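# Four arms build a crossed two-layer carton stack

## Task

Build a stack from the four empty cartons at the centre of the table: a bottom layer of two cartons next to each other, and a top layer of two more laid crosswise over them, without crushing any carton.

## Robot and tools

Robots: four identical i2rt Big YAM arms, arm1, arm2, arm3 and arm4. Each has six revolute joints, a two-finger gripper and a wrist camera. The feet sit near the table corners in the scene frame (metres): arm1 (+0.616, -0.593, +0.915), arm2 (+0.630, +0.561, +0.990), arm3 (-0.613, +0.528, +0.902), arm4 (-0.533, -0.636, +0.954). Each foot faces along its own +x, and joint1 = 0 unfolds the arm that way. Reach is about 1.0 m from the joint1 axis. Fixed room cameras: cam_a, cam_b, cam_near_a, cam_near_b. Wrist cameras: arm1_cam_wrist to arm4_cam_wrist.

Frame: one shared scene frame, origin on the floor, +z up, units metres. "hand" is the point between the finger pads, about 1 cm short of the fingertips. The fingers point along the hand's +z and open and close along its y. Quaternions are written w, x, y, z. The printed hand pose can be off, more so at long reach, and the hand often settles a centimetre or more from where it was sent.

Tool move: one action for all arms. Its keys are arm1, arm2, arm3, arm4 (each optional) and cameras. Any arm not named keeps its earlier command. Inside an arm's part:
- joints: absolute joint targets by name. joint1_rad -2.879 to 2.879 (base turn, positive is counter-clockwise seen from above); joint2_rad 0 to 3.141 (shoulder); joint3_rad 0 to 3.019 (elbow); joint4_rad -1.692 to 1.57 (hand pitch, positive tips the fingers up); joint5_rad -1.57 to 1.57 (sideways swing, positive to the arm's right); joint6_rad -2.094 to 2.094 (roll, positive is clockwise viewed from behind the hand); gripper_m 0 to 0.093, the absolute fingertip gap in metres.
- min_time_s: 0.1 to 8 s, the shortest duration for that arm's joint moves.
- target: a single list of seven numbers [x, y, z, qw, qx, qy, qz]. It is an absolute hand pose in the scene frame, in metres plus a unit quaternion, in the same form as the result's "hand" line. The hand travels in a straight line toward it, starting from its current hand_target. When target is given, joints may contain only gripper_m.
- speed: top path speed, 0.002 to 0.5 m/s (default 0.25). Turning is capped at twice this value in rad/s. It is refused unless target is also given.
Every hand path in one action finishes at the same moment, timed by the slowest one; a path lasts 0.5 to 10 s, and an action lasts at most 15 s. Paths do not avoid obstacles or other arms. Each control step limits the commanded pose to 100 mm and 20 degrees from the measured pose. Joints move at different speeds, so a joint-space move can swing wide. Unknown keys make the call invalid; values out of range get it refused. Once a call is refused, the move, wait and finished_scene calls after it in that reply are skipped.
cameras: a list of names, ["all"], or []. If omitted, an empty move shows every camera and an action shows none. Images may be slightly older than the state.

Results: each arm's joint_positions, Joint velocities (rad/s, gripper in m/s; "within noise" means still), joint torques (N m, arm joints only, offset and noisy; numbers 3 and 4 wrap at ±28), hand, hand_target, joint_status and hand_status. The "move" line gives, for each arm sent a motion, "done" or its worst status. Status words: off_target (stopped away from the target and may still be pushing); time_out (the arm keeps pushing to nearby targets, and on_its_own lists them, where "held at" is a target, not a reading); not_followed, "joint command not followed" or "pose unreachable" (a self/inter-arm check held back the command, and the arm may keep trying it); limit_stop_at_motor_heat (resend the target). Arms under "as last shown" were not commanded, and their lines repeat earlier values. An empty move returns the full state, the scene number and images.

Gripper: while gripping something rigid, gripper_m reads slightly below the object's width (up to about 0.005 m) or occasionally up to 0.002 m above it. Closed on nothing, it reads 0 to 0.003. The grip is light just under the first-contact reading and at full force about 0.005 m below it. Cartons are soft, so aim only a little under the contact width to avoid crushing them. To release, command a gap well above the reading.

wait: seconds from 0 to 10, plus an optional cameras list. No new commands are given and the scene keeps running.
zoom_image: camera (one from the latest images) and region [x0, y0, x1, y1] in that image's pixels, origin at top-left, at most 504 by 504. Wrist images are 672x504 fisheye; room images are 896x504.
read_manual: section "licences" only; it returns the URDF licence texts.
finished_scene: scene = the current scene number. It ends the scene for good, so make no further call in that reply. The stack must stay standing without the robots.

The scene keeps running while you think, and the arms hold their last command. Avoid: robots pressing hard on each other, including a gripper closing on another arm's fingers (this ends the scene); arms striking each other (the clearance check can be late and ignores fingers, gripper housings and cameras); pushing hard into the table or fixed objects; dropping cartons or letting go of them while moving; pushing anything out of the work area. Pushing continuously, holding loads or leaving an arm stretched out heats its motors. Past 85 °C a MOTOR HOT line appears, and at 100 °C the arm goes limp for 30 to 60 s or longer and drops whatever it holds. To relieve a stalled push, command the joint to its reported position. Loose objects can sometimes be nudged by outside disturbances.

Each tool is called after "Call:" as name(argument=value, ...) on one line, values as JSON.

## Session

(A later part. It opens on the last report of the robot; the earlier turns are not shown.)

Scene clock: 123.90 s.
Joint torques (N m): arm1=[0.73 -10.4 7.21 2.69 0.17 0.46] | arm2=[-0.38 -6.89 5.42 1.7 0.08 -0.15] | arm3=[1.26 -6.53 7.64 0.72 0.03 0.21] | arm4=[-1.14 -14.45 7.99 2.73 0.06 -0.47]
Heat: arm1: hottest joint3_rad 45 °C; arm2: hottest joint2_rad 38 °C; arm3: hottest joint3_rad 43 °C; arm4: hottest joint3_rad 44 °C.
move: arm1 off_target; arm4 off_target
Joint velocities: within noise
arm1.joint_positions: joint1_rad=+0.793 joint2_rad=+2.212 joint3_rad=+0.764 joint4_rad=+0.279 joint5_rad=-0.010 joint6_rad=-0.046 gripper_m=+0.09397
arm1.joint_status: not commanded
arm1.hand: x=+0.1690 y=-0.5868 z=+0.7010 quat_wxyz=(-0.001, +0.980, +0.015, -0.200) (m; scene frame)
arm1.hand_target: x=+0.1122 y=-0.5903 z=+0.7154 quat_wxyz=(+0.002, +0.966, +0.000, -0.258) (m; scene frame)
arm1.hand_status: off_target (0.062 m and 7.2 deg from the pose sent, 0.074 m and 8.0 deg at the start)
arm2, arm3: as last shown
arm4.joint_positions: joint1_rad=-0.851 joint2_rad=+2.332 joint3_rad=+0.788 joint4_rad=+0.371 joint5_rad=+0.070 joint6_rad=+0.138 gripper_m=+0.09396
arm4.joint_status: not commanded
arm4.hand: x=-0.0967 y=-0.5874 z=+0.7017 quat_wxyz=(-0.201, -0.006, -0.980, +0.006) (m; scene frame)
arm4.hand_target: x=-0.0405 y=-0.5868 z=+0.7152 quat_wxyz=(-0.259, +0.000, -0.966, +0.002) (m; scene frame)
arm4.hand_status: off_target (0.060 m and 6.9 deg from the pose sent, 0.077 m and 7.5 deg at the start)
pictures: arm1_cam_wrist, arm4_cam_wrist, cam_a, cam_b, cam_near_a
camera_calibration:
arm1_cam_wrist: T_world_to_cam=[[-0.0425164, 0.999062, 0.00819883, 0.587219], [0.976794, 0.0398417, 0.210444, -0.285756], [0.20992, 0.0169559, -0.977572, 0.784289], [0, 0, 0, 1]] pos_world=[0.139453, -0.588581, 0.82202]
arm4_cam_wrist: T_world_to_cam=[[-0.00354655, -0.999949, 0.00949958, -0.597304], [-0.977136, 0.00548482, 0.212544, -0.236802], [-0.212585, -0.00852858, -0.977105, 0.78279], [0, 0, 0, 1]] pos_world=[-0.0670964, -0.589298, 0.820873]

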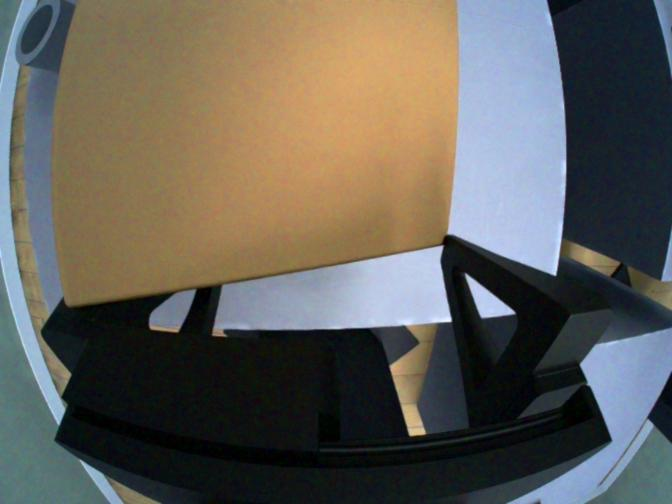

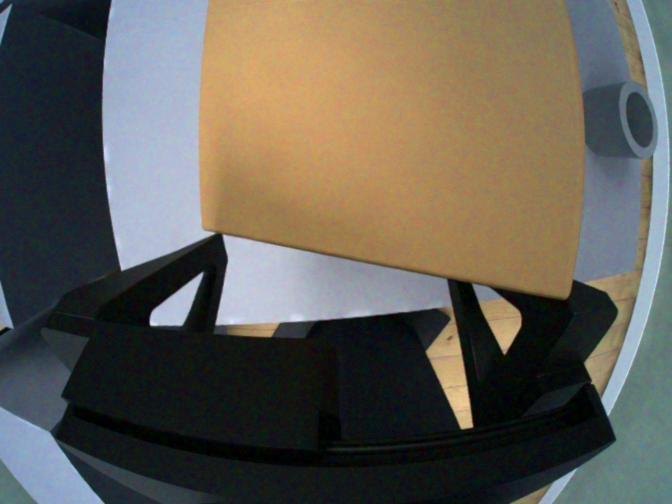

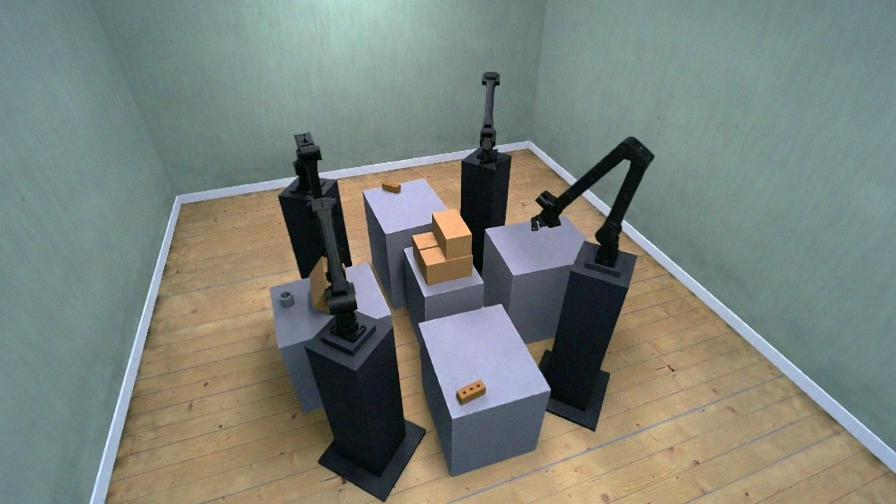

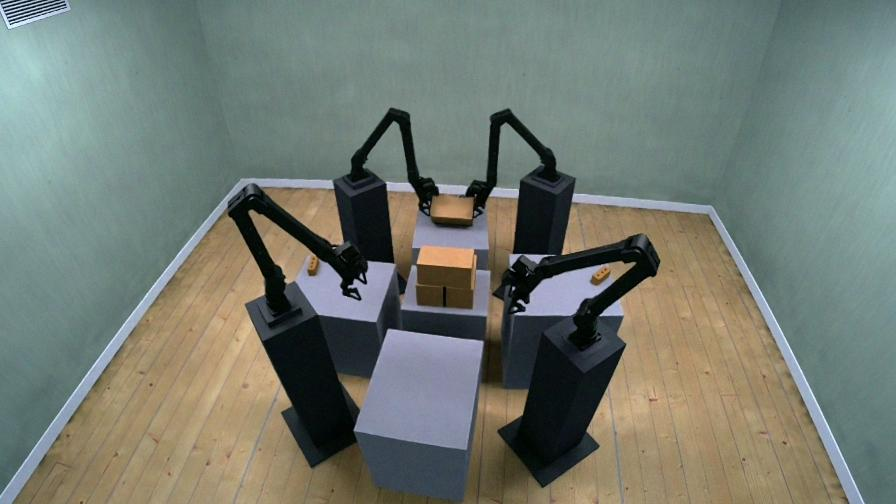

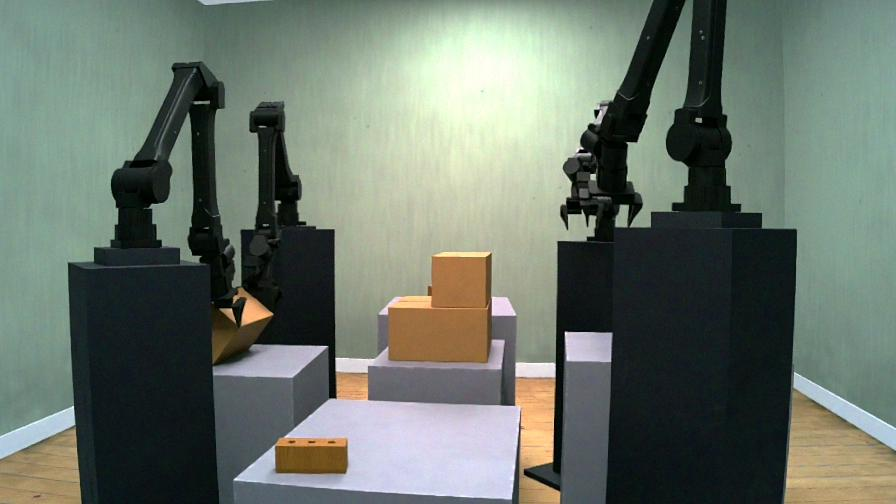

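Call:
move(arm1={"target":[0.108,-0.54,0.69,0,0.966,0,-0.259],"speed":0.04}, arm4={"target":[-0.037,-0.536,0.69,0.2588,0,0.9659,0],"speed":0.04}, cameras=["cam_near_a","arm1_cam_wrist"])

Call:
zoom_image(camera="cam_near_a", region=[150, 200, 410, 380])

Scene clock: 127.43 s.
Joint torques (N m): arm1=[-1.44 -11.58 6.61 2.62 0.01 0.33] | arm2=[-0.32 -7.06 5.11 1.59 0.05 -0.06] | arm3=[1.38 -6.53 7.64 0.7 0.03 0.21] | arm4=[0.73 -15.03 8.01 2.48 0.23 -0.36]
Heat: arm1: hottest joint3_rad 45 °C; arm2: hottest joint2_rad 38 °C; arm3: hottest joint3_rad 43 °C; arm4: hottest joint3_rad 44 °C.
move: arm1 off_target; arm4 off_target
Joint velocities: within noise
arm1.joint_positions: joint1_rad=+0.699 joint2_rad=+2.285 joint3_rad=+0.799 joint4_rad=+0.308 joint5_rad=-0.064 joint6_rad=-0.136 gripper_m=+0.09397
arm1.joint_status: not commanded
arm1.hand: x=+0.1691 y=-0.5539 z=+0.6776 quat_wxyz=(+0.007, +0.980, +0.018, -0.197) (m; scene frame)
arm1.hand_target: x=+0.1119 y=-0.5399 z=+0.6953 quat_wxyz=(+0.000, +0.966, +0.000, -0.259) (m; scene frame)
arm1.hand_status: off_target (0.064 m and 7.6 deg from the pose sent, 0.078 m and 7.2 deg at the start)
arm2, arm3: as last shown
arm4.joint_positions: joint1_rad=-0.760 joint2_rad=+2.395 joint3_rad=+0.837 joint4_rad=+0.374 joint5_rad=+0.123 joint6_rad=+0.232 gripper_m=+0.09396
arm4.joint_status: not commanded
arm4.hand: x=-0.0952 y=-0.5555 z=+0.6817 quat_wxyz=(-0.201, -0.012, -0.979, +0.014) (m; scene frame)
arm4.hand_target: x=-0.0406 y=-0.5364 z=+0.6954 quat_wxyz=(-0.259, +0.000, -0.966, +0.000) (m; scene frame)
arm4.hand_status: off_target (0.062 m and 7.1 deg from the pose sent, 0.080 m and 6.9 deg at the start)
pictures: arm1_cam_wrist, cam_near_a
camera_calibration:
arm1_cam_wrist: T_world_to_cam=[[-0.0515363, 0.998647, -0.00699476, 0.566168], [0.975243, 0.0518343, 0.214973, -0.278432], [0.215045, 0.00425734, -0.976595, 0.75222], [0, 0, 0, 1]] pos_world=[0.138956, -0.554172, 0.79843]

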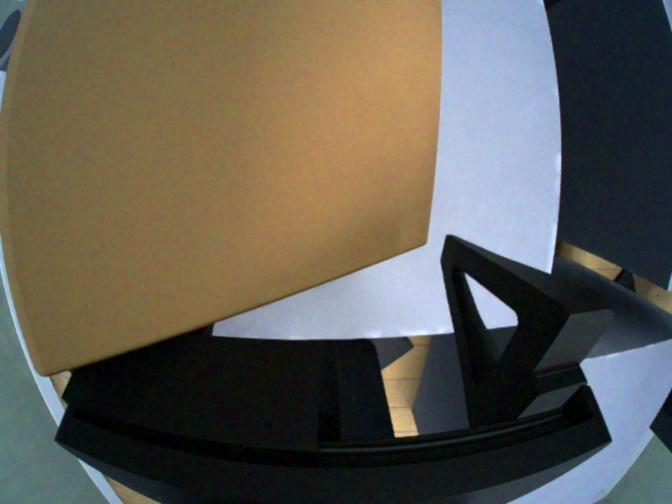

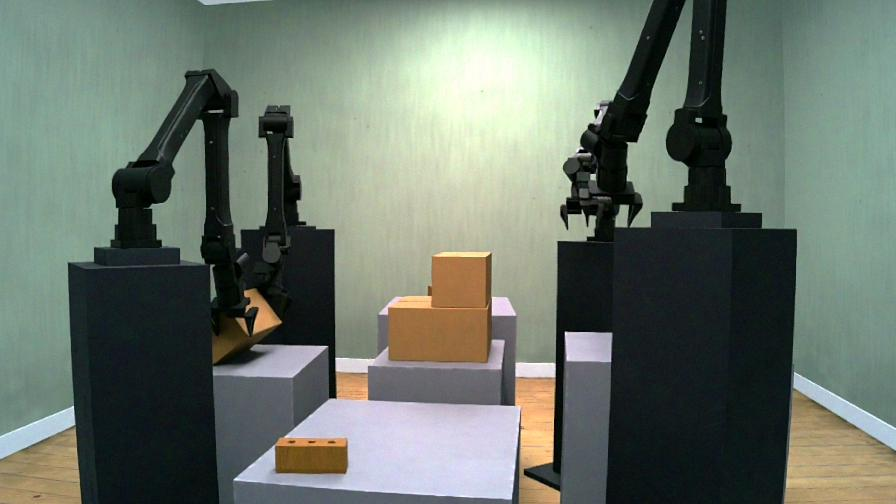

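Scaled by 1.938 from the camera's 896x504 image, which has a finer 1280x720 frame.

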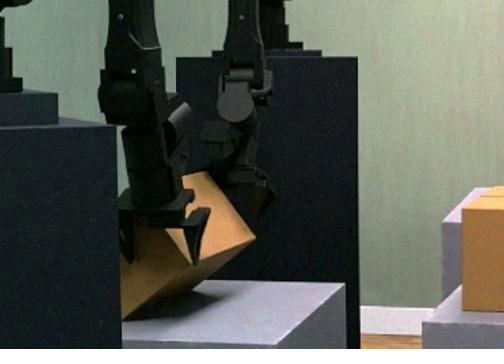

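Call:
move(arm1={"target":[0.112,-0.48,0.685,0,0.966,0,-0.259],"speed":0.04}, arm4={"target":[-0.040,-0.476,0.685,0.2588,0,0.9659,0],"speed":0.04}, cameras=["cam_near_a","arm1_cam_wrist"])

Call:
zoom_image(camera="cam_near_a", region=[150, 200, 410, 380])

Scene clock: 130.17 s.
Joint torques (N m): arm1=[-1.03 -12.86 6.58 1.78 -0.31 0.31] | arm2=[-0.38 -7.41 5.12 1.78 0.03 -0.11] | arm3=[1.38 -6.53 7.62 0.72 0.03 0.21] | arm4=[0.44 -16.32 8.2 1.78 0.53 -0.38]
Heat: arm1: hottest joint3_rad 45 °C; arm2: hottest joint2_rad 38 °C; arm3: hottest joint3_rad 43 °C; arm4: hottest joint3_rad 43 °C.
move: arm1 off_target; arm4 off_target
Joint velocities: within noise
arm1.joint_positions: joint1_rad=+0.555 joint2_rad=+2.318 joint3_rad=+0.830 joint4_rad=+0.309 joint5_rad=-0.124 joint6_rad=-0.255 gripper_m=+0.09397
arm1.joint_status: not commanded
arm1.hand: x=+0.1705 y=-0.4986 z=+0.6684 quat_wxyz=(+0.010, +0.979, +0.012, -0.203) (m; scene frame)
arm1.hand_target: x=+0.1155 y=-0.4804 z=+0.6897 quat_wxyz=(+0.000, +0.966, +0.001, -0.259) (m; scene frame)
arm1.hand_status: off_target (0.064 m and 6.8 deg from the pose sent, 0.094 m and 7.6 deg at the start)
arm2.joint_positions: joint1_rad=-0.222 joint2_rad=+1.460 joint3_rad=+0.457 joint4_rad=-0.132 joint5_rad=+0.257 joint6_rad=+0.479 gripper_m=+0.09396
arm2.joint_status: not commanded
arm2.hand: x=+0.3017 y=+0.4178 z=+0.9657 quat_wxyz=(+0.004, -0.968, -0.001, +0.252) (m; scene frame)
arm2.hand_target: x=+0.3001 y=+0.4200 z=+0.9699 quat_wxyz=(+0.000, -0.966, +0.000, +0.259) (m; scene frame)
arm2.hand_status: not commanded
arm3.joint_positions: joint1_rad=+0.469 joint2_rad=+1.108 joint3_rad=+0.498 joint4_rad=-0.485 joint5_rad=-0.206 joint6_rad=-0.381 gripper_m=+0.09397
arm3.joint_status: not commanded
arm3.hand: x=-0.2918 y=+0.4165 z=+0.9660 quat_wxyz=(-0.256, -0.003, -0.967, +0.000) (m; scene frame)
arm3.hand_target: x=-0.2901 y=+0.4200 z=+0.9699 quat_wxyz=(-0.259, +0.000, -0.966, +0.000) (m; scene frame)
arm3.hand_status: not commanded
arm4.joint_positions: joint1_rad=-0.619 joint2_rad=+2.422 joint3_rad=+0.891 joint4_rad=+0.342 joint5_rad=+0.181 joint6_rad=+0.355 gripper_m=+0.09396
arm4.joint_status: not commanded
arm4.hand: x=-0.0941 y=-0.4990 z=+0.6740 quat_wxyz=(-0.209, -0.009, -0.978, +0.015) (m; scene frame)
arm4.hand_target: x=-0.0431 y=-0.4768 z=+0.6898 quat_wxyz=(-0.259, +0.000, -0.966, +0.000) (m; scene frame)
arm4.hand_status: off_target (0.060 m and 6.2 deg from the pose sent, 0.097 m and 7.1 deg at the start)
pictures: arm1_cam_wrist, cam_near_a
camera_calibration:
arm1_cam_wrist: T_world_to_cam=[[-0.0407631, 0.999064, -0.0144622, 0.514333], [0.978226, 0.0428525, 0.20307, -0.277763], [0.2035, -0.00586948, -0.979057, 0.741185], [0, 0, 0, 1]] pos_world=[0.141849, -0.497598, 0.789507]

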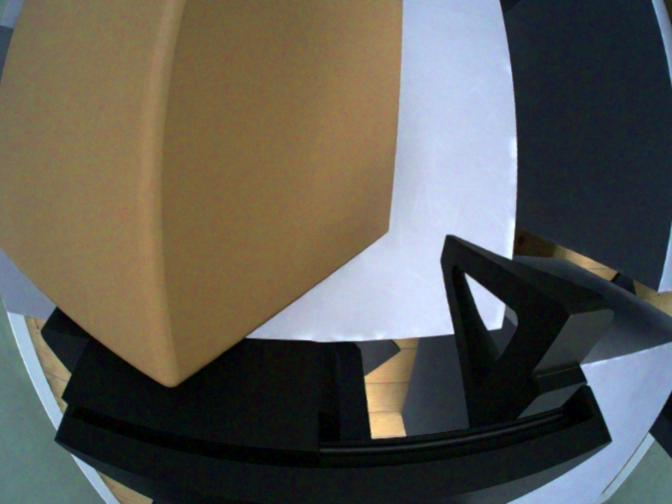

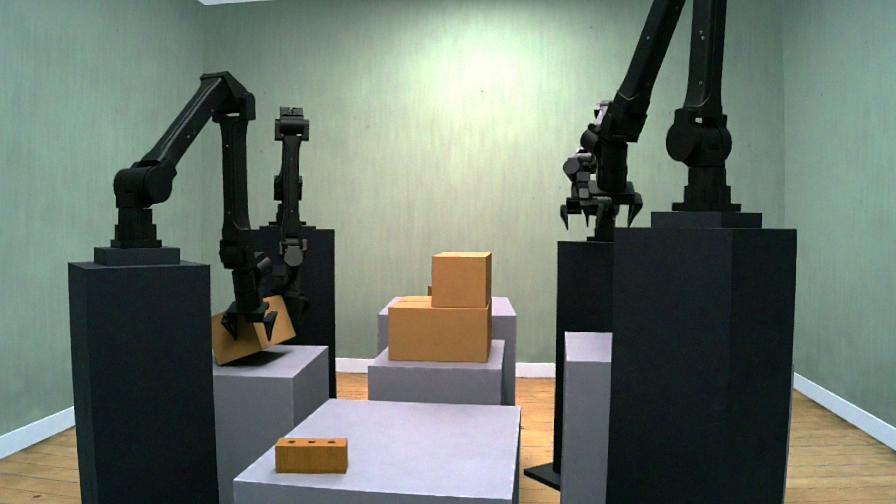

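Scaled by 1.938 from the camera's 896x504 image, which has a finer 1280x720 frame.

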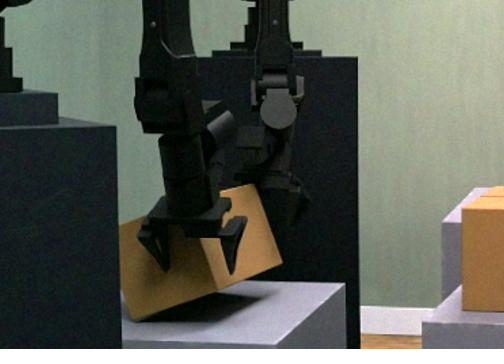

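Call:
move(arm1={"target":[0.116,-0.455,0.645,0,0.966,0,-0.259],"speed":0.04}, arm4={"target":[-0.044,-0.451,0.645,0.2588,0,0.9659,0],"speed":0.04}, cameras=["cam_near_a","arm1_cam_wrist","arm4_cam_wrist"])

Call:
zoom_image(camera="cam_near_a", region=[150, 200, 410, 380])

Scene clock: 133.97 s.
Joint torques (N m): arm1=[-0.44 -12.57 5.93 2.56 -0.3 0.16] | arm2=[-0.15 -7.36 5.11 1.65 0.09 -0.14] | arm3=[1.32 -6.48 7.64 0.7 0.03 0.2] | arm4=[0.5 -15.91 7.35 2.41 0.46 -0.38]
Heat: arm1: hottest joint3_rad 45 °C; arm2: hottest joint2_rad 38 °C; arm3: hottest joint3_rad 43 °C; arm4: hottest joint3_rad 43 °C.
move: arm1 off_target; arm4 off_target
Joint velocities: within noise
arm1.joint_positions: joint1_rad=+0.492 joint2_rad=+2.424 joint3_rad=+0.893 joint4_rad=+0.334 joint5_rad=-0.152 joint6_rad=-0.291 gripper_m=+0.09397
arm1.joint_status: not commanded
arm1.hand: x=+0.1733 y=-0.4744 z=+0.6328 quat_wxyz=(+0.016, +0.980, +0.000, -0.200) (m; scene frame)
arm1.hand_target: x=+0.1195 y=-0.4557 z=+0.6499 quat_wxyz=(+0.000, +0.966, +0.000, -0.259) (m; scene frame)
arm1.hand_status: off_target (0.062 m and 7.2 deg from the pose sent, 0.074 m and 6.8 deg at the start)
arm2, arm3: as last shown
arm4.joint_positions: joint1_rad=-0.563 joint2_rad=+2.526 joint3_rad=+0.976 joint4_rad=+0.347 joint5_rad=+0.208 joint6_rad=+0.401 gripper_m=+0.09396
arm4.joint_status: not commanded
arm4.hand: x=-0.0930 y=-0.4759 z=+0.6383 quat_wxyz=(-0.208, -0.006, -0.978, +0.020) (m; scene frame)
arm4.hand_target: x=-0.0470 y=-0.4519 z=+0.6495 quat_wxyz=(-0.258, +0.000, -0.966, +0.000) (m; scene frame)
arm4.hand_status: off_target (0.055 m and 6.4 deg from the pose sent, 0.075 m and 6.2 deg at the start)
pictures: arm1_cam_wrist, arm4_cam_wrist, cam_near_a
camera_calibration:
arm1_cam_wrist: T_world_to_cam=[[-0.0203032, 0.999338, -0.0301798, 0.496198], [0.977363, 0.0261969, 0.209943, -0.286382], [0.210594, -0.0252341, -0.977248, 0.69432], [0, 0, 0, 1]] pos_world=[0.143753, -0.470847, 0.753622]
arm4_cam_wrist: T_world_to_cam=[[-0.00955417, -0.999273, 0.0368989, -0.502996], [-0.980255, 0.016648, 0.197036, -0.205398], [-0.197507, -0.0342878, -0.979702, 0.713265], [0, 0, 0, 1]] pos_world=[-0.0652738, -0.474754, 0.757817]

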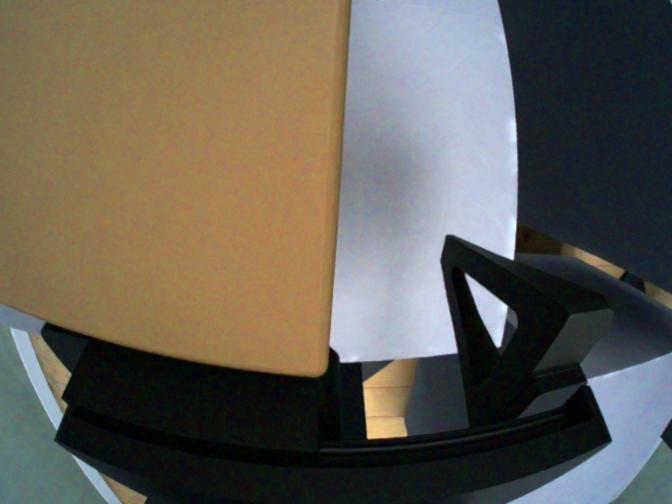

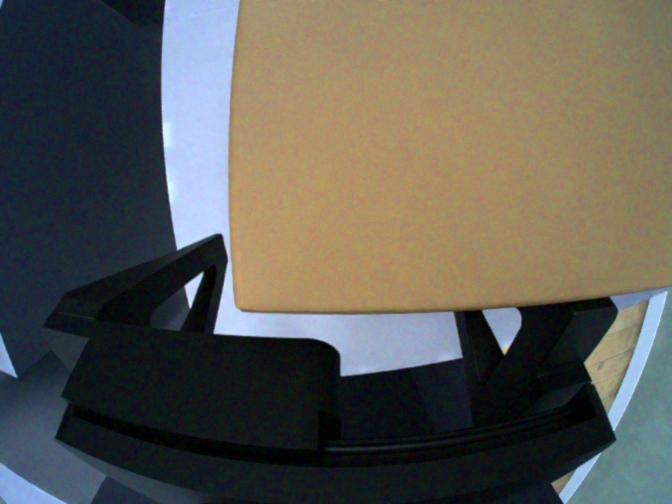

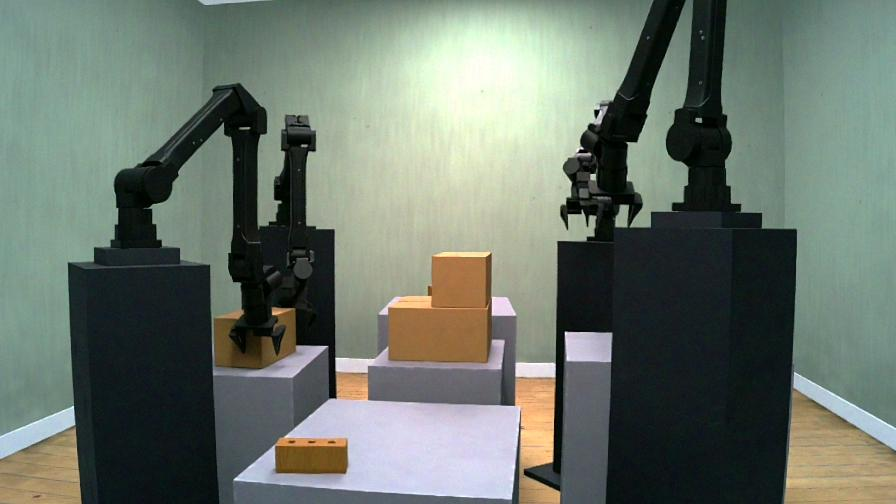

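Scaled by 1.938 from the camera's 896x504 image, which has a finer 1280x720 frame.

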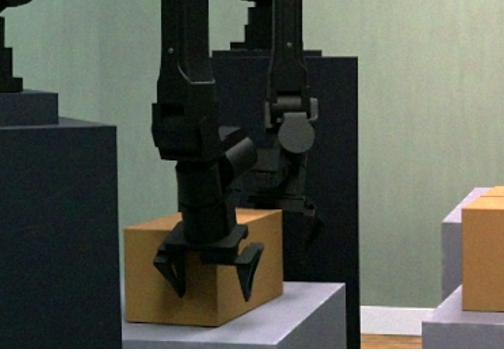

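Call:
move(arm1={"target":[0.205,-0.475,0.685,0,0.966,0,-0.259],"speed":0.12}, arm4={"target":[-0.125,-0.475,0.685,0.2588,0,0.9659,0],"speed":0.12})

Call:
move(arm1={"target":[0.20,-0.54,0.685,0,0.966,0,-0.259],"speed":0.12}, arm4={"target":[-0.12,-0.525,0.685,0.2588,0,0.9659,0],"speed":0.12}, cameras=["arm1_cam_wrist","arm4_cam_wrist"])

Scene clock: 136.73 s.
Joint torques (N m): arm1=[-1.55 -12.51 -0.27 1.58 -0.19 0.05] | arm2=[-0.03 -6.59 5.15 1.81 0.03 -0.15] | arm3=[1.14 -6.48 7.62 0.72 0.03 0.21] | arm4=[0.97 -15.79 -0.24 1.42 0.36 -0.13]
Heat: arm1: hottest joint3_rad 45 °C; arm2: hottest joint2_rad 38 °C; arm3: hottest joint3_rad 43 °C; arm4: hottest joint3_rad 43 °C.
move: arm1 off_target; arm4 done
Joint velocities: within noise
arm1.joint_positions: joint1_rad=+0.478 joint2_rad=+2.325 joint3_rad=+0.695 joint4_rad=+0.523 joint5_rad=-0.167 joint6_rad=-0.299 gripper_m=+0.09397
arm1.joint_status: not commanded
arm1.hand: x=+0.2114 y=-0.4835 z=+0.6741 quat_wxyz=(+0.006, +0.970, +0.003, -0.243) (m; scene frame)
arm1.hand_target: x=+0.2051 y=-0.4750 z=+0.6847 quat_wxyz=(+0.000, +0.966, +0.000, -0.259) (m; scene frame)
arm1.hand_status: off_target (0.015 m and 2.0 deg from the pose sent, 0.061 m and 7.2 deg at the start)
arm2, arm3: as last shown
arm4.joint_positions: joint1_rad=-0.539 joint2_rad=+2.438 joint3_rad=+0.790 joint4_rad=+0.533 joint5_rad=+0.226 joint6_rad=+0.408 gripper_m=+0.09396
arm4.joint_status: not commanded
arm4.hand: x=-0.1262 y=-0.4825 z=+0.6786 quat_wxyz=(-0.250, -0.004, -0.968, +0.005) (m; scene frame)
arm4.hand_target: x=-0.1250 y=-0.4750 z=+0.6849 quat_wxyz=(-0.259, +0.000, -0.966, +0.000) (m; scene frame)
arm4.hand_status: done (0.010 m and 1.3 deg from the pose sent, 0.057 m and 6.4 deg at the start)
pictures: none

Scene clock: 138.17 s.
Joint torques (N m): arm1=[0.79 -11.93 -0.51 1.63 0.1 0.16] | arm2=[-0.26 -7.47 5.24 1.81 0.07 -0.09] | arm3=[1.32 -6.48 7.64 0.7 0.03 0.21] | arm4=[-0.56 -15.03 -0.51 1.48 0.15 -0.28]
Heat: arm1: hottest joint3_rad 44 °C; arm2: hottest joint2_rad 37 °C; arm3: hottest joint3_rad 43 °C; arm4: hottest joint3_rad 43 °C.
move: arm1 off_target; arm4 done
Joint velocities: within noise
arm1.joint_positions: joint1_rad=+0.640 joint2_rad=+2.325 joint3_rad=+0.663 joint4_rad=+0.580 joint5_rad=-0.082 joint6_rad=-0.145 gripper_m=+0.09397
arm1.joint_status: not commanded
arm1.hand: x=+0.2069 y=-0.5369 z=+0.6763 quat_wxyz=(+0.002, +0.969, -0.002, -0.246) (m; scene frame)
arm1.hand_target: x=+0.2001 y=-0.5400 z=+0.6848 quat_wxyz=(+0.000, +0.966, +0.000, -0.259) (m; scene frame)
arm1.hand_status: off_target (0.011 m and 1.6 deg from the pose sent, 0.059 m and 2.0 deg at the start)
arm2, arm3: as last shown
arm4.joint_positions: joint1_rad=-0.650 joint2_rad=+2.438 joint3_rad=+0.750 joint4_rad=+0.603 joint5_rad=+0.167 joint6_rad=+0.297 gripper_m=+0.09396
arm4.joint_status: not commanded
arm4.hand: x=-0.1219 y=-0.5217 z=+0.6816 quat_wxyz=(-0.254, +0.001, -0.967, +0.001) (m; scene frame)
arm4.hand_target: x=-0.1199 y=-0.5249 z=+0.6850 quat_wxyz=(-0.259, +0.000, -0.966, +0.000) (m; scene frame)
arm4.hand_status: done (0.005 m and 0.6 deg from the pose sent, 0.043 m and 1.3 deg at the start)
pictures: arm1_cam_wrist, arm4_cam_wrist
camera_calibration:
arm1_cam_wrist: T_world_to_cam=[[-0.00932721, 0.999953, -0.00281465, 0.540239], [0.993, 0.00959374, 0.117728, -0.27644], [0.117749, -0.00169687, -0.993042, 0.770737], [0, 0, 0, 1]] pos_world=[0.18879, -0.536254, 0.79944]
arm4_cam_wrist: T_world_to_cam=[[0.0115611, -0.999926, 0.00385069, -0.525836], [-0.994482, -0.0110964, 0.104318, -0.194521], [-0.104268, -0.00503548, -0.994537, 0.785206], [0, 0, 0, 1]] pos_world=[-0.105497, -0.524002, 0.803233]

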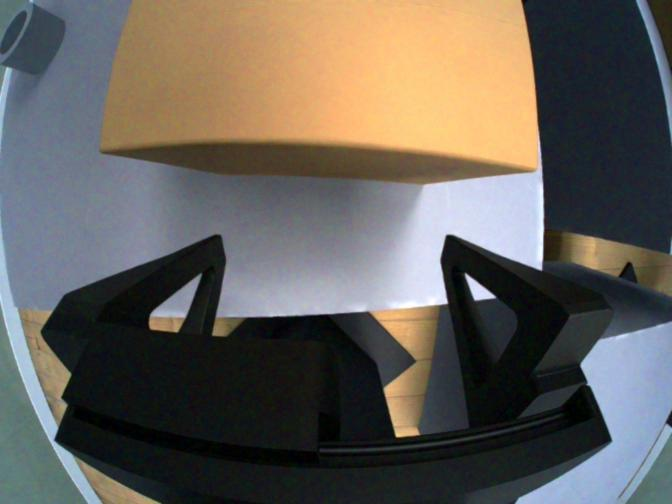

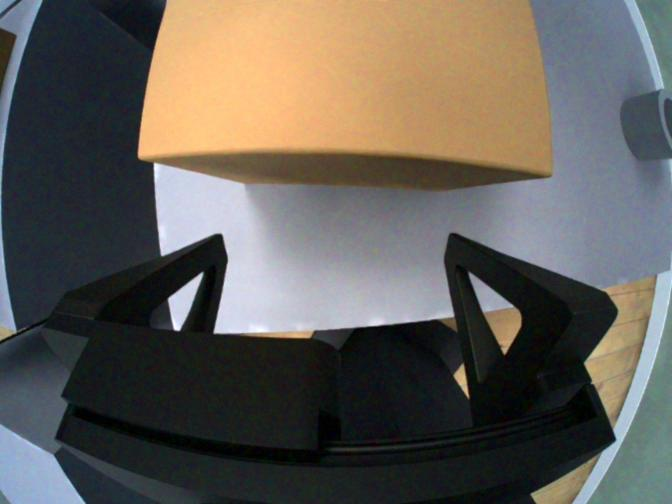

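Call:
move(arm1={"target":[0.118,-0.54,0.687,0,0.966,0,-0.259],"speed":0.08}, arm4={"target":[-0.043,-0.525,0.687,0.2588,0,0.9659,0],"speed":0.08}, cameras=["arm1_cam_wrist","arm4_cam_wrist"])

Call:
move(arm1={"target":[0.111,-0.54,0.92,0,0.966,0,-0.259],"speed":0.1}, arm4={"target":[-0.036,-0.525,0.92,0.2588,0,0.9659,0],"speed":0.1})

Call:
move(arm1={"target":[0.083,-0.26,0.925,0,0.966,0,-0.259],"speed":0.08}, arm4={"target":[-0.048,-0.25,0.925,0.2588,0,0.9659,0],"speed":0.08}, cameras=["cam_near_a","cam_near_b","arm1_cam_wrist","arm4_cam_wrist"])

Scene clock: 141.77 s.
Joint torques (N m): arm1=[1.73 -13.45 5.44 1.5 0.01 0.23] | arm2=[-0.09 -6.36 5.22 1.77 0.04 -0.11] | arm3=[1.26 -6.53 7.65 0.7 0.03 0.21] | arm4=[-1.67 -17.14 6.16 1.44 0.31 -0.41]
Heat: arm1: hottest joint3_rad 44 °C; arm2: hottest joint2_rad 37 °C; arm3: hottest joint3_rad 43 °C; arm4: hottest joint1_rad 42 °C.
move: arm1 off_target; arm4 off_target
Joint velocities: within noise
arm1.joint_positions: joint1_rad=+0.662 joint2_rad=+2.321 joint3_rad=+0.792 joint4_rad=+0.371 joint5_rad=-0.065 joint6_rad=-0.125 gripper_m=+0.09397
arm1.joint_status: not commanded
arm1.hand: x=+0.1742 y=-0.5381 z=+0.6675 quat_wxyz=(+0.004, +0.978, -0.005, -0.207) (m; scene frame)
arm1.hand_target: x=+0.1207 y=-0.5409 z=+0.6905 quat_wxyz=(+0.001, +0.966, +0.000, -0.259) (m; scene frame)
arm1.hand_status: off_target (0.059 m and 6.2 deg from the pose sent, 0.089 m and 1.6 deg at the start)
arm2, arm3: as last shown
arm4.joint_positions: joint1_rad=-0.695 joint2_rad=+2.434 joint3_rad=+0.859 joint4_rad=+0.414 joint5_rad=+0.135 joint6_rad=+0.260 gripper_m=+0.09396
arm4.joint_status: not commanded
arm4.hand: x=-0.0946 y=-0.5276 z=+0.6713 quat_wxyz=(-0.214, +0.003, -0.977, +0.007) (m; scene frame)
arm4.hand_target: x=-0.0452 y=-0.5262 z=+0.6900 quat_wxyz=(-0.259, +0.000, -0.966, +0.001) (m; scene frame)
arm4.hand_status: off_target (0.054 m and 5.4 deg from the pose sent, 0.079 m and 0.6 deg at the start)
pictures: arm1_cam_wrist, arm4_cam_wrist
camera_calibration:
arm1_cam_wrist: T_world_to_cam=[[-0.0050103, 0.999944, -0.00933466, 0.544732], [0.980643, 0.00674038, 0.195689, -0.294349], [0.195741, -0.00817351, -0.980622, 0.740455], [0, 0, 0, 1]] pos_world=[0.146444, -0.536665, 0.788792]
arm4_cam_wrist: T_world_to_cam=[[0.0146148, -0.999755, 0.0166067, -0.540149], [-0.982497, -0.0112739, 0.185937, -0.220154], [-0.185704, -0.0190335, -0.982421, 0.754514], [0, 0, 0, 1]] pos_world=[-0.06829, -0.528137, 0.791156]

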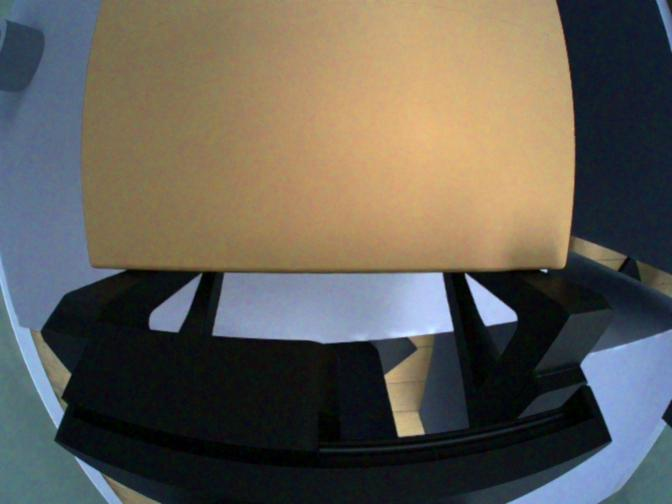

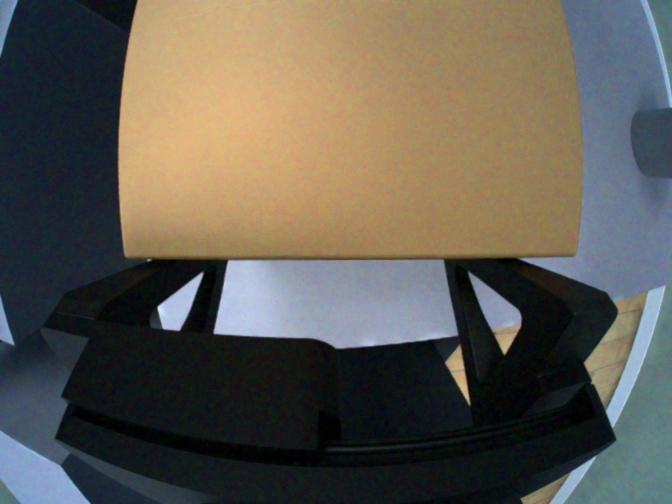

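Scene clock: 144.73 s.
Joint torques (N m): arm1=[1.55 -12.28 11.21 1.99 -0.06 0.2] | arm2=[0.21 -6.53 5.22 1.87 0.01 -0.15] | arm3=[1.38 -6.59 7.65 0.72 0.03 0.21] | arm4=[-1.67 -16.44 11.75 2.17 0.48 -0.43]
Heat: arm1: hottest joint3_rad 44 °C; arm2: hottest joint2_rad 37 °C; arm3: hottest joint3_rad 43 °C; arm4: hottest joint1_rad 42 °C.
move: arm1 off_target; arm4 off_target
Joint velocities: within noise
arm1.joint_positions: joint1_rad=+0.667 joint2_rad=+1.682 joint3_rad=+0.729 joint4_rad=-0.264 joint5_rad=-0.062 joint6_rad=-0.119 gripper_m=+0.09397
arm1.joint_status: not commanded
arm1.hand: x=+0.1800 y=-0.5404 z=+0.8709 quat_wxyz=(+0.008, +0.984, -0.006, -0.179) (m; scene frame)
arm1.hand_target: x=+0.1178 y=-0.5413 z=+0.9247 quat_wxyz=(+0.001, +0.966, +0.000, -0.259) (m; scene frame)
arm1.hand_status: off_target (0.085 m and 9.5 deg from the pose sent, 0.260 m and 6.1 deg at the start)
arm2, arm3: as last shown
arm4.joint_positions: joint1_rad=-0.699 joint2_rad=+1.793 joint3_rad=+0.749 joint4_rad=-0.169 joint5_rad=+0.130 joint6_rad=+0.260 gripper_m=+0.09396
arm4.joint_status: not commanded
arm4.hand: x=-0.0948 y=-0.5289 z=+0.8783 quat_wxyz=(-0.189, +0.004, -0.982, +0.012) (m; scene frame)
arm4.hand_target: x=-0.0405 y=-0.5266 z=+0.9233 quat_wxyz=(-0.259, -0.001, -0.966, +0.002) (m; scene frame)
arm4.hand_status: off_target (0.072 m and 8.3 deg from the pose sent, 0.255 m and 5.4 deg at the start)
pictures: none

Scene clock: 148.93 s.
Joint torques (N m): arm1=[2.02 -13.04 14.26 2.03 -0.95 0.48] | arm2=[-0.09 -7 5.23 1.73 0.05 -0.11] | arm3=[1.38 -6.53 7.64 0.73 0.03 0.21] | arm4=[-2.43 -16.91 17.73 1.87 1.63 -0.53]
Heat: arm1: hottest joint3_rad 45 °C; arm2: hottest joint2_rad 37 °C; arm3: hottest joint3_rad 43 °C; arm4: hottest joint3_rad 43 °C.
move: arm1 off_target; arm4 off_target
Joint velocities: within noise
arm1.joint_positions: joint1_rad=+0.144 joint2_rad=+1.906 joint3_rad=+1.134 joint4_rad=-0.523 joint5_rad=-0.285 joint6_rad=-0.620 gripper_m=+0.09397
arm1.joint_status: not commanded
arm1.hand: x=+0.1535 y=-0.2912 z=+0.8823 quat_wxyz=(+0.031, +0.981, -0.003, -0.194) (m; scene frame)
arm1.hand_target: x=+0.0910 y=-0.2661 z=+0.9313 quat_wxyz=(+0.002, +0.966, +0.001, -0.260) (m; scene frame)
arm1.hand_status: off_target (0.088 m and 8.5 deg from the pose sent, 0.302 m and 9.5 deg at the start)
arm2, arm3: as last shown
arm4.joint_positions: joint1_rad=-0.180 joint2_rad=+1.972 joint3_rad=+1.114 joint4_rad=-0.483 joint5_rad=+0.327 joint6_rad=+0.742 gripper_m=+0.09396
arm4.joint_status: not commanded
arm4.hand: x=-0.1223 y=-0.2862 z=+0.8857 quat_wxyz=(-0.194, +0.015, -0.980, +0.035) (m; scene frame)
arm4.hand_target: x=-0.0554 y=-0.2574 z=+0.9324 quat_wxyz=(-0.260, -0.002, -0.966, +0.002) (m; scene frame)
arm4.hand_status: off_target (0.092 m and 8.8 deg from the pose sent, 0.287 m and 8.3 deg at the start)
pictures: arm1_cam_wrist, arm4_cam_wrist, cam_near_a, cam_near_b
camera_calibration:
arm1_cam_wrist: T_world_to_cam=[[-0.0188674, 0.997857, -0.0626454, 0.348279], [0.974678, 0.0323201, 0.221264, -0.331941], [0.222815, -0.0568845, -0.9732, 0.932371], [0, 0, 0, 1]] pos_world=[0.12236, -0.283767, 1.00265]
arm4_cam_wrist: T_world_to_cam=[[0.0268825, -0.996744, 0.0760237, -0.35227], [-0.974228, -0.00908477, 0.225384, -0.317781], [-0.223959, -0.0801233, -0.971299, 0.932613], [0, 0, 0, 1]] pos_world=[-0.0912541, -0.279286, 1.00425]

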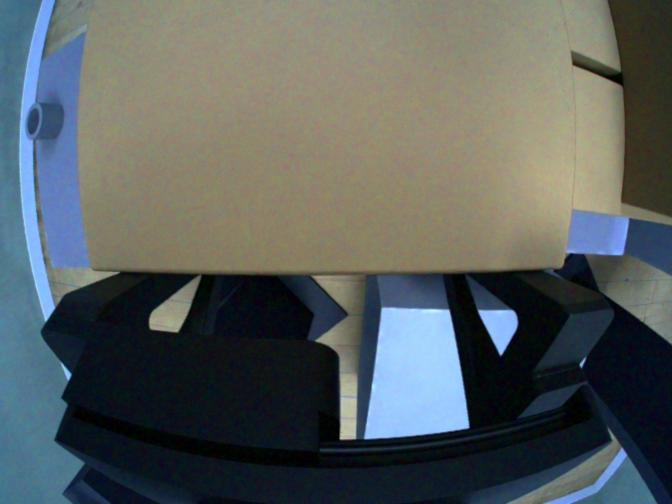

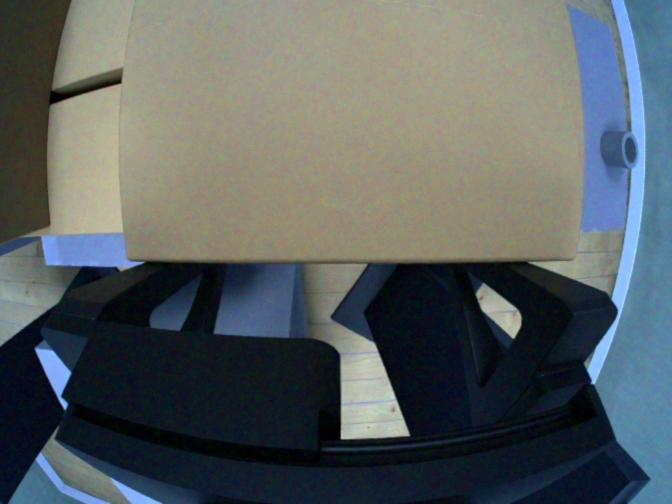

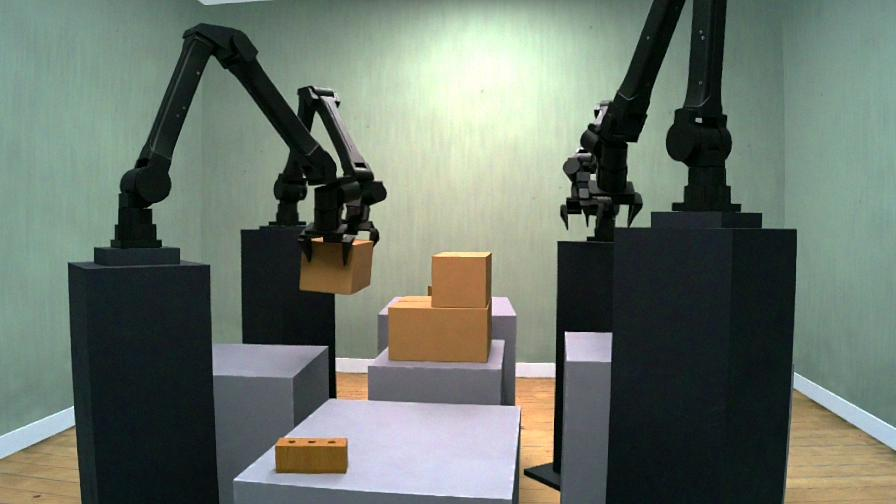

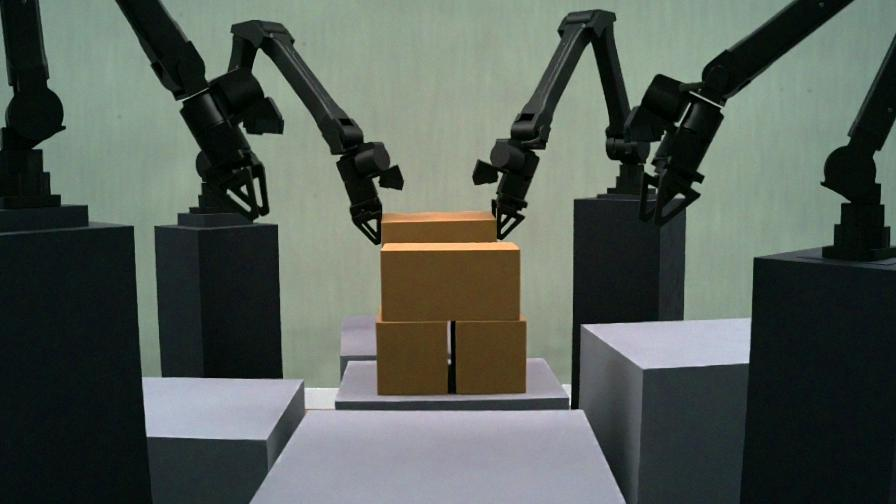

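Call:
move(arm1={"target":[0.068,-0.125,0.925,0,0.966,0,-0.259],"speed":0.08}, arm4={"target":[-0.053,-0.115,0.925,0.2588,0,0.9659,0],"speed":0.08}, cameras=["cam_near_a","cam_near_b","arm1_cam_wrist","arm4_cam_wrist"])

Call:
zoom_image(camera="cam_near_a", region=[330, 200, 590, 380])

Scene clock: 152.40 s.
Joint torques (N m): arm1=[4.31 -16.09 14.65 1.95 -1.27 0.67] | arm2=[0.5 -6.65 5.16 1.89 0.04 -0.11] | arm3=[1.26 -6.59 7.65 0.72 0.03 0.21] | arm4=[-4.84 -20.6 18.5 1.72 2.24 -0.78]
Heat: arm1: hottest joint3_rad 46 °C; arm2: hottest joint2_rad 37 °C; arm3: hottest joint3_rad 43 °C; arm4: hottest joint3_rad 45 °C.
move: arm1 off_target; arm4 off_target
Joint velocities: within noise
arm1.joint_positions: joint1_rad=-0.033 joint2_rad=+2.128 joint3_rad=+1.523 joint4_rad=-0.731 joint5_rad=-0.340 joint6_rad=-0.786 gripper_m=+0.09397
arm1.joint_status: not commanded
arm1.hand: x=+0.1410 y=-0.1464 z=+0.8818 quat_wxyz=(+0.032, +0.979, -0.008, -0.201) (m; scene frame)
arm1.hand_target: x=+0.0751 y=-0.1333 z=+0.9305 quat_wxyz=(+0.002, +0.965, +0.002, -0.261) (m; scene frame)
arm1.hand_status: off_target (0.088 m and 7.8 deg from the pose sent, 0.192 m and 8.5 deg at the start)
arm2, arm3: as last shown
arm4.joint_positions: joint1_rad=+0.005 joint2_rad=+2.180 joint3_rad=+1.497 joint4_rad=-0.707 joint5_rad=+0.367 joint6_rad=+0.926 gripper_m=+0.09396
arm4.joint_status: not commanded
arm4.hand: x=-0.1353 y=-0.1395 z=+0.8833 quat_wxyz=(-0.200, +0.017, -0.979, +0.031) (m; scene frame)
arm4.hand_target: x=-0.0597 y=-0.1253 z=+0.9310 quat_wxyz=(-0.261, -0.003, -0.965, +0.003) (m; scene frame)
arm4.hand_status: off_target (0.095 m and 8.0 deg from the pose sent, 0.189 m and 8.8 deg at the start)
pictures: arm1_cam_wrist, arm4_cam_wrist, cam_near_a, cam_near_b
camera_calibration:
arm1_cam_wrist: T_world_to_cam=[[-0.0100103, 0.997823, -0.0651901, 0.20456], [0.978254, 0.0232791, 0.206102, -0.312818], [0.207171, -0.0617093, -0.976357, 0.947103], [0, 0, 0, 1]] pos_world=[0.111851, -0.138388, 1.00252]
arm4_cam_wrist: T_world_to_cam=[[0.0327424, -0.997164, 0.0677613, -0.197554], [-0.97674, -0.0175494, 0.213709, -0.319798], [-0.211913, -0.0731825, -0.974545, 0.944629], [0, 0, 0, 1]] pos_world=[-0.105712, -0.133475, 1.00231]

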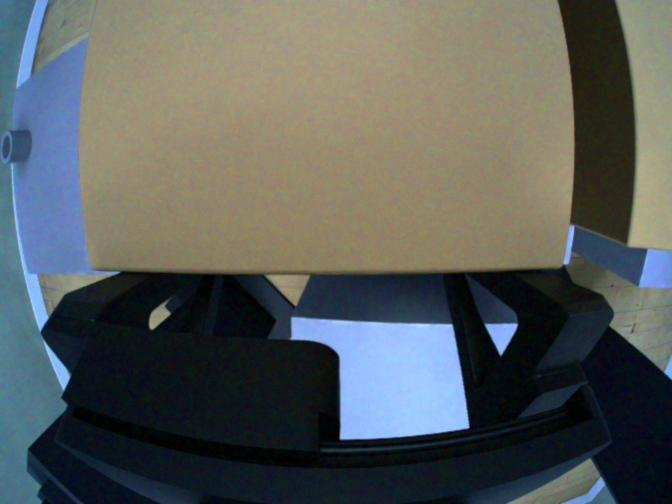

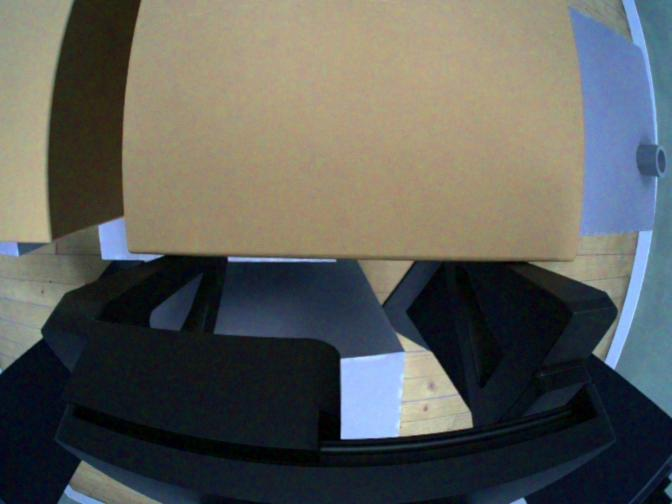

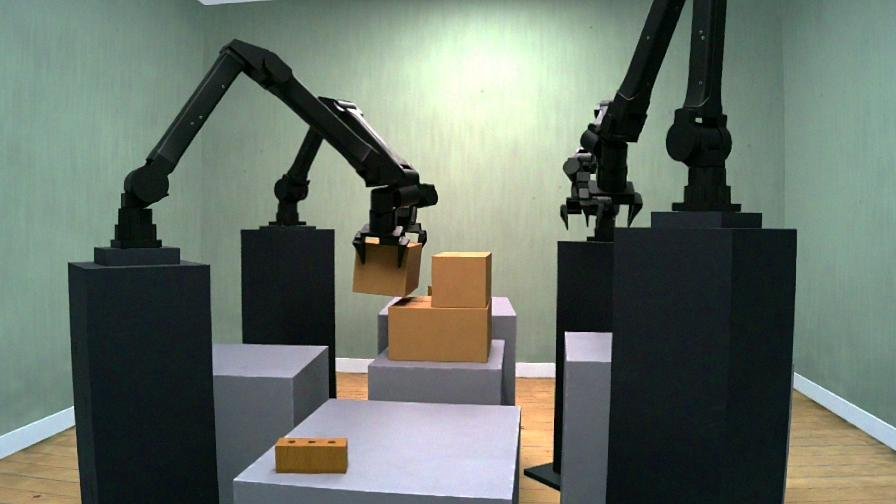

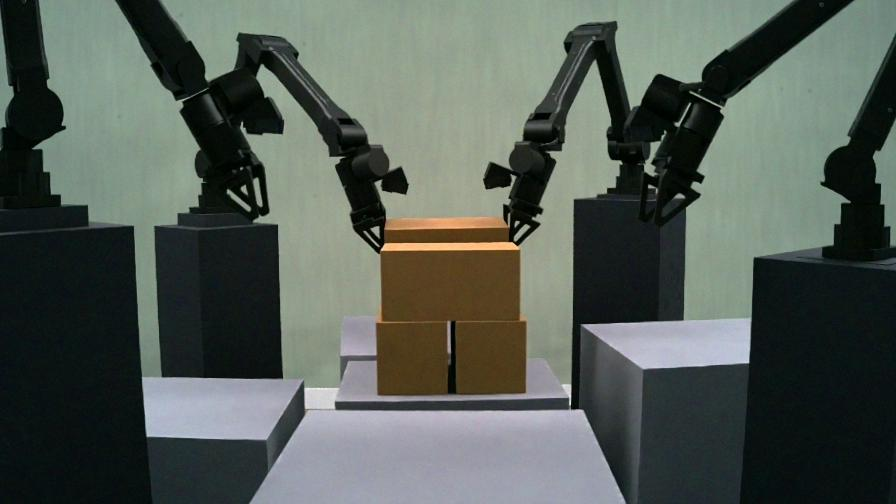

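Scaled by 1.938 from the camera's 896x504 image, which has a finer 1280x720 frame.

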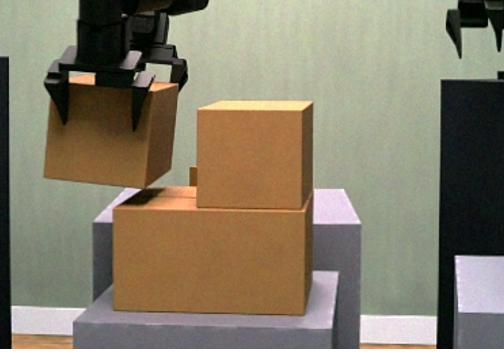

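Call:
move(arm1={"target":[0.068,-0.074,0.925,0,0.966,0,-0.259],"speed":0.06}, arm4={"target":[-0.053,-0.064,0.925,0.2588,0,0.9659,0],"speed":0.06}, cameras=["cam_near_a"])

Call:
zoom_image(camera="cam_near_a", region=[330, 200, 590, 380])

Scene clock: 155.77 s.
Joint torques (N m): arm1=[4.84 -17.2 14.6 1.84 -1.37 0.64] | arm2=[0.09 -6.71 5.15 1.85 0.04 -0.09] | arm3=[1.38 -6.53 7.62 0.7 0.03 0.2] | arm4=[-5.36 -22.24 18.32 1.46 2.37 -0.76]
Heat: arm1: hottest joint3_rad 48 °C; arm2: hottest joint2_rad 37 °C; arm3: hottest joint3_rad 43 °C; arm4: hottest joint3_rad 46 °C.
move: arm1 off_target; arm4 off_target
Joint velocities: within noise
arm1.joint_positions: joint1_rad=-0.091 joint2_rad=+2.222 joint3_rad=+1.700 joint4_rad=-0.824 joint5_rad=-0.356 joint6_rad=-0.836 gripper_m=+0.09397
arm1.joint_status: not commanded
arm1.hand: x=+0.1407 y=-0.0898 z=+0.8833 quat_wxyz=(+0.030, +0.978, -0.012, -0.206) (m; scene frame)
arm1.hand_target: x=+0.0747 y=-0.0825 z=+0.9297 quat_wxyz=(+0.002, +0.965, +0.002, -0.261) (m; scene frame)
arm1.hand_status: off_target (0.085 m and 7.3 deg from the pose sent, 0.112 m and 7.8 deg at the start)
arm2.joint_positions: joint1_rad=-0.222 joint2_rad=+1.460 joint3_rad=+0.457 joint4_rad=-0.132 joint5_rad=+0.257 joint6_rad=+0.479 gripper_m=+0.09396
arm2.joint_status: not commanded
arm2.hand: x=+0.3017 y=+0.4178 z=+0.9657 quat_wxyz=(+0.004, -0.968, -0.001, +0.252) (m; scene frame)
arm2.hand_target: x=+0.3001 y=+0.4200 z=+0.9699 quat_wxyz=(+0.000, -0.966, +0.000, +0.259) (m; scene frame)
arm2.hand_status: not commanded
arm3.joint_positions: joint1_rad=+0.469 joint2_rad=+1.108 joint3_rad=+0.498 joint4_rad=-0.485 joint5_rad=-0.206 joint6_rad=-0.381 gripper_m=+0.09397
arm3.joint_status: not commanded
arm3.hand: x=-0.2918 y=+0.4165 z=+0.9660 quat_wxyz=(-0.256, -0.003, -0.967, +0.000) (m; scene frame)
arm3.hand_target: x=-0.2901 y=+0.4200 z=+0.9699 quat_wxyz=(-0.259, +0.000, -0.966, +0.000) (m; scene frame)
arm3.hand_status: not commanded
arm4.joint_positions: joint1_rad=+0.056 joint2_rad=+2.278 joint3_rad=+1.691 joint4_rad=-0.807 joint5_rad=+0.377 joint6_rad=+0.969 gripper_m=+0.09396
arm4.joint_status: not commanded
arm4.hand: x=-0.1368 y=-0.0808 z=+0.8855 quat_wxyz=(-0.205, +0.021, -0.978, +0.026) (m; scene frame)
arm4.hand_target: x=-0.0592 y=-0.0745 z=+0.9301 quat_wxyz=(-0.261, -0.002, -0.965, +0.002) (m; scene frame)
arm4.hand_status: off_target (0.094 m and 7.4 deg from the pose sent, 0.119 m and 8.0 deg at the start)
pictures: cam_near_a

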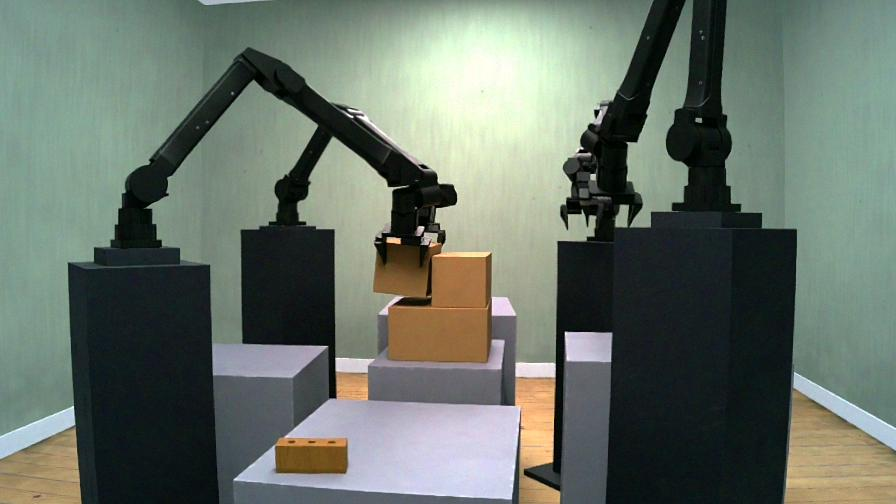

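Scaled by 1.938 from the camera's 896x504 image, which has a finer 1280x720 frame.

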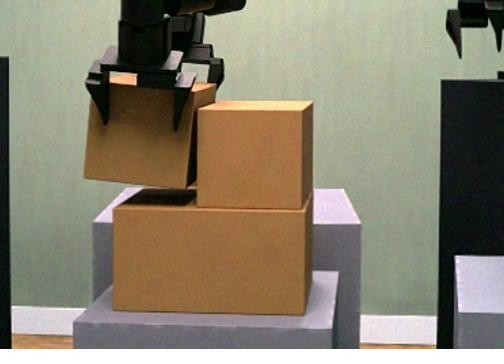

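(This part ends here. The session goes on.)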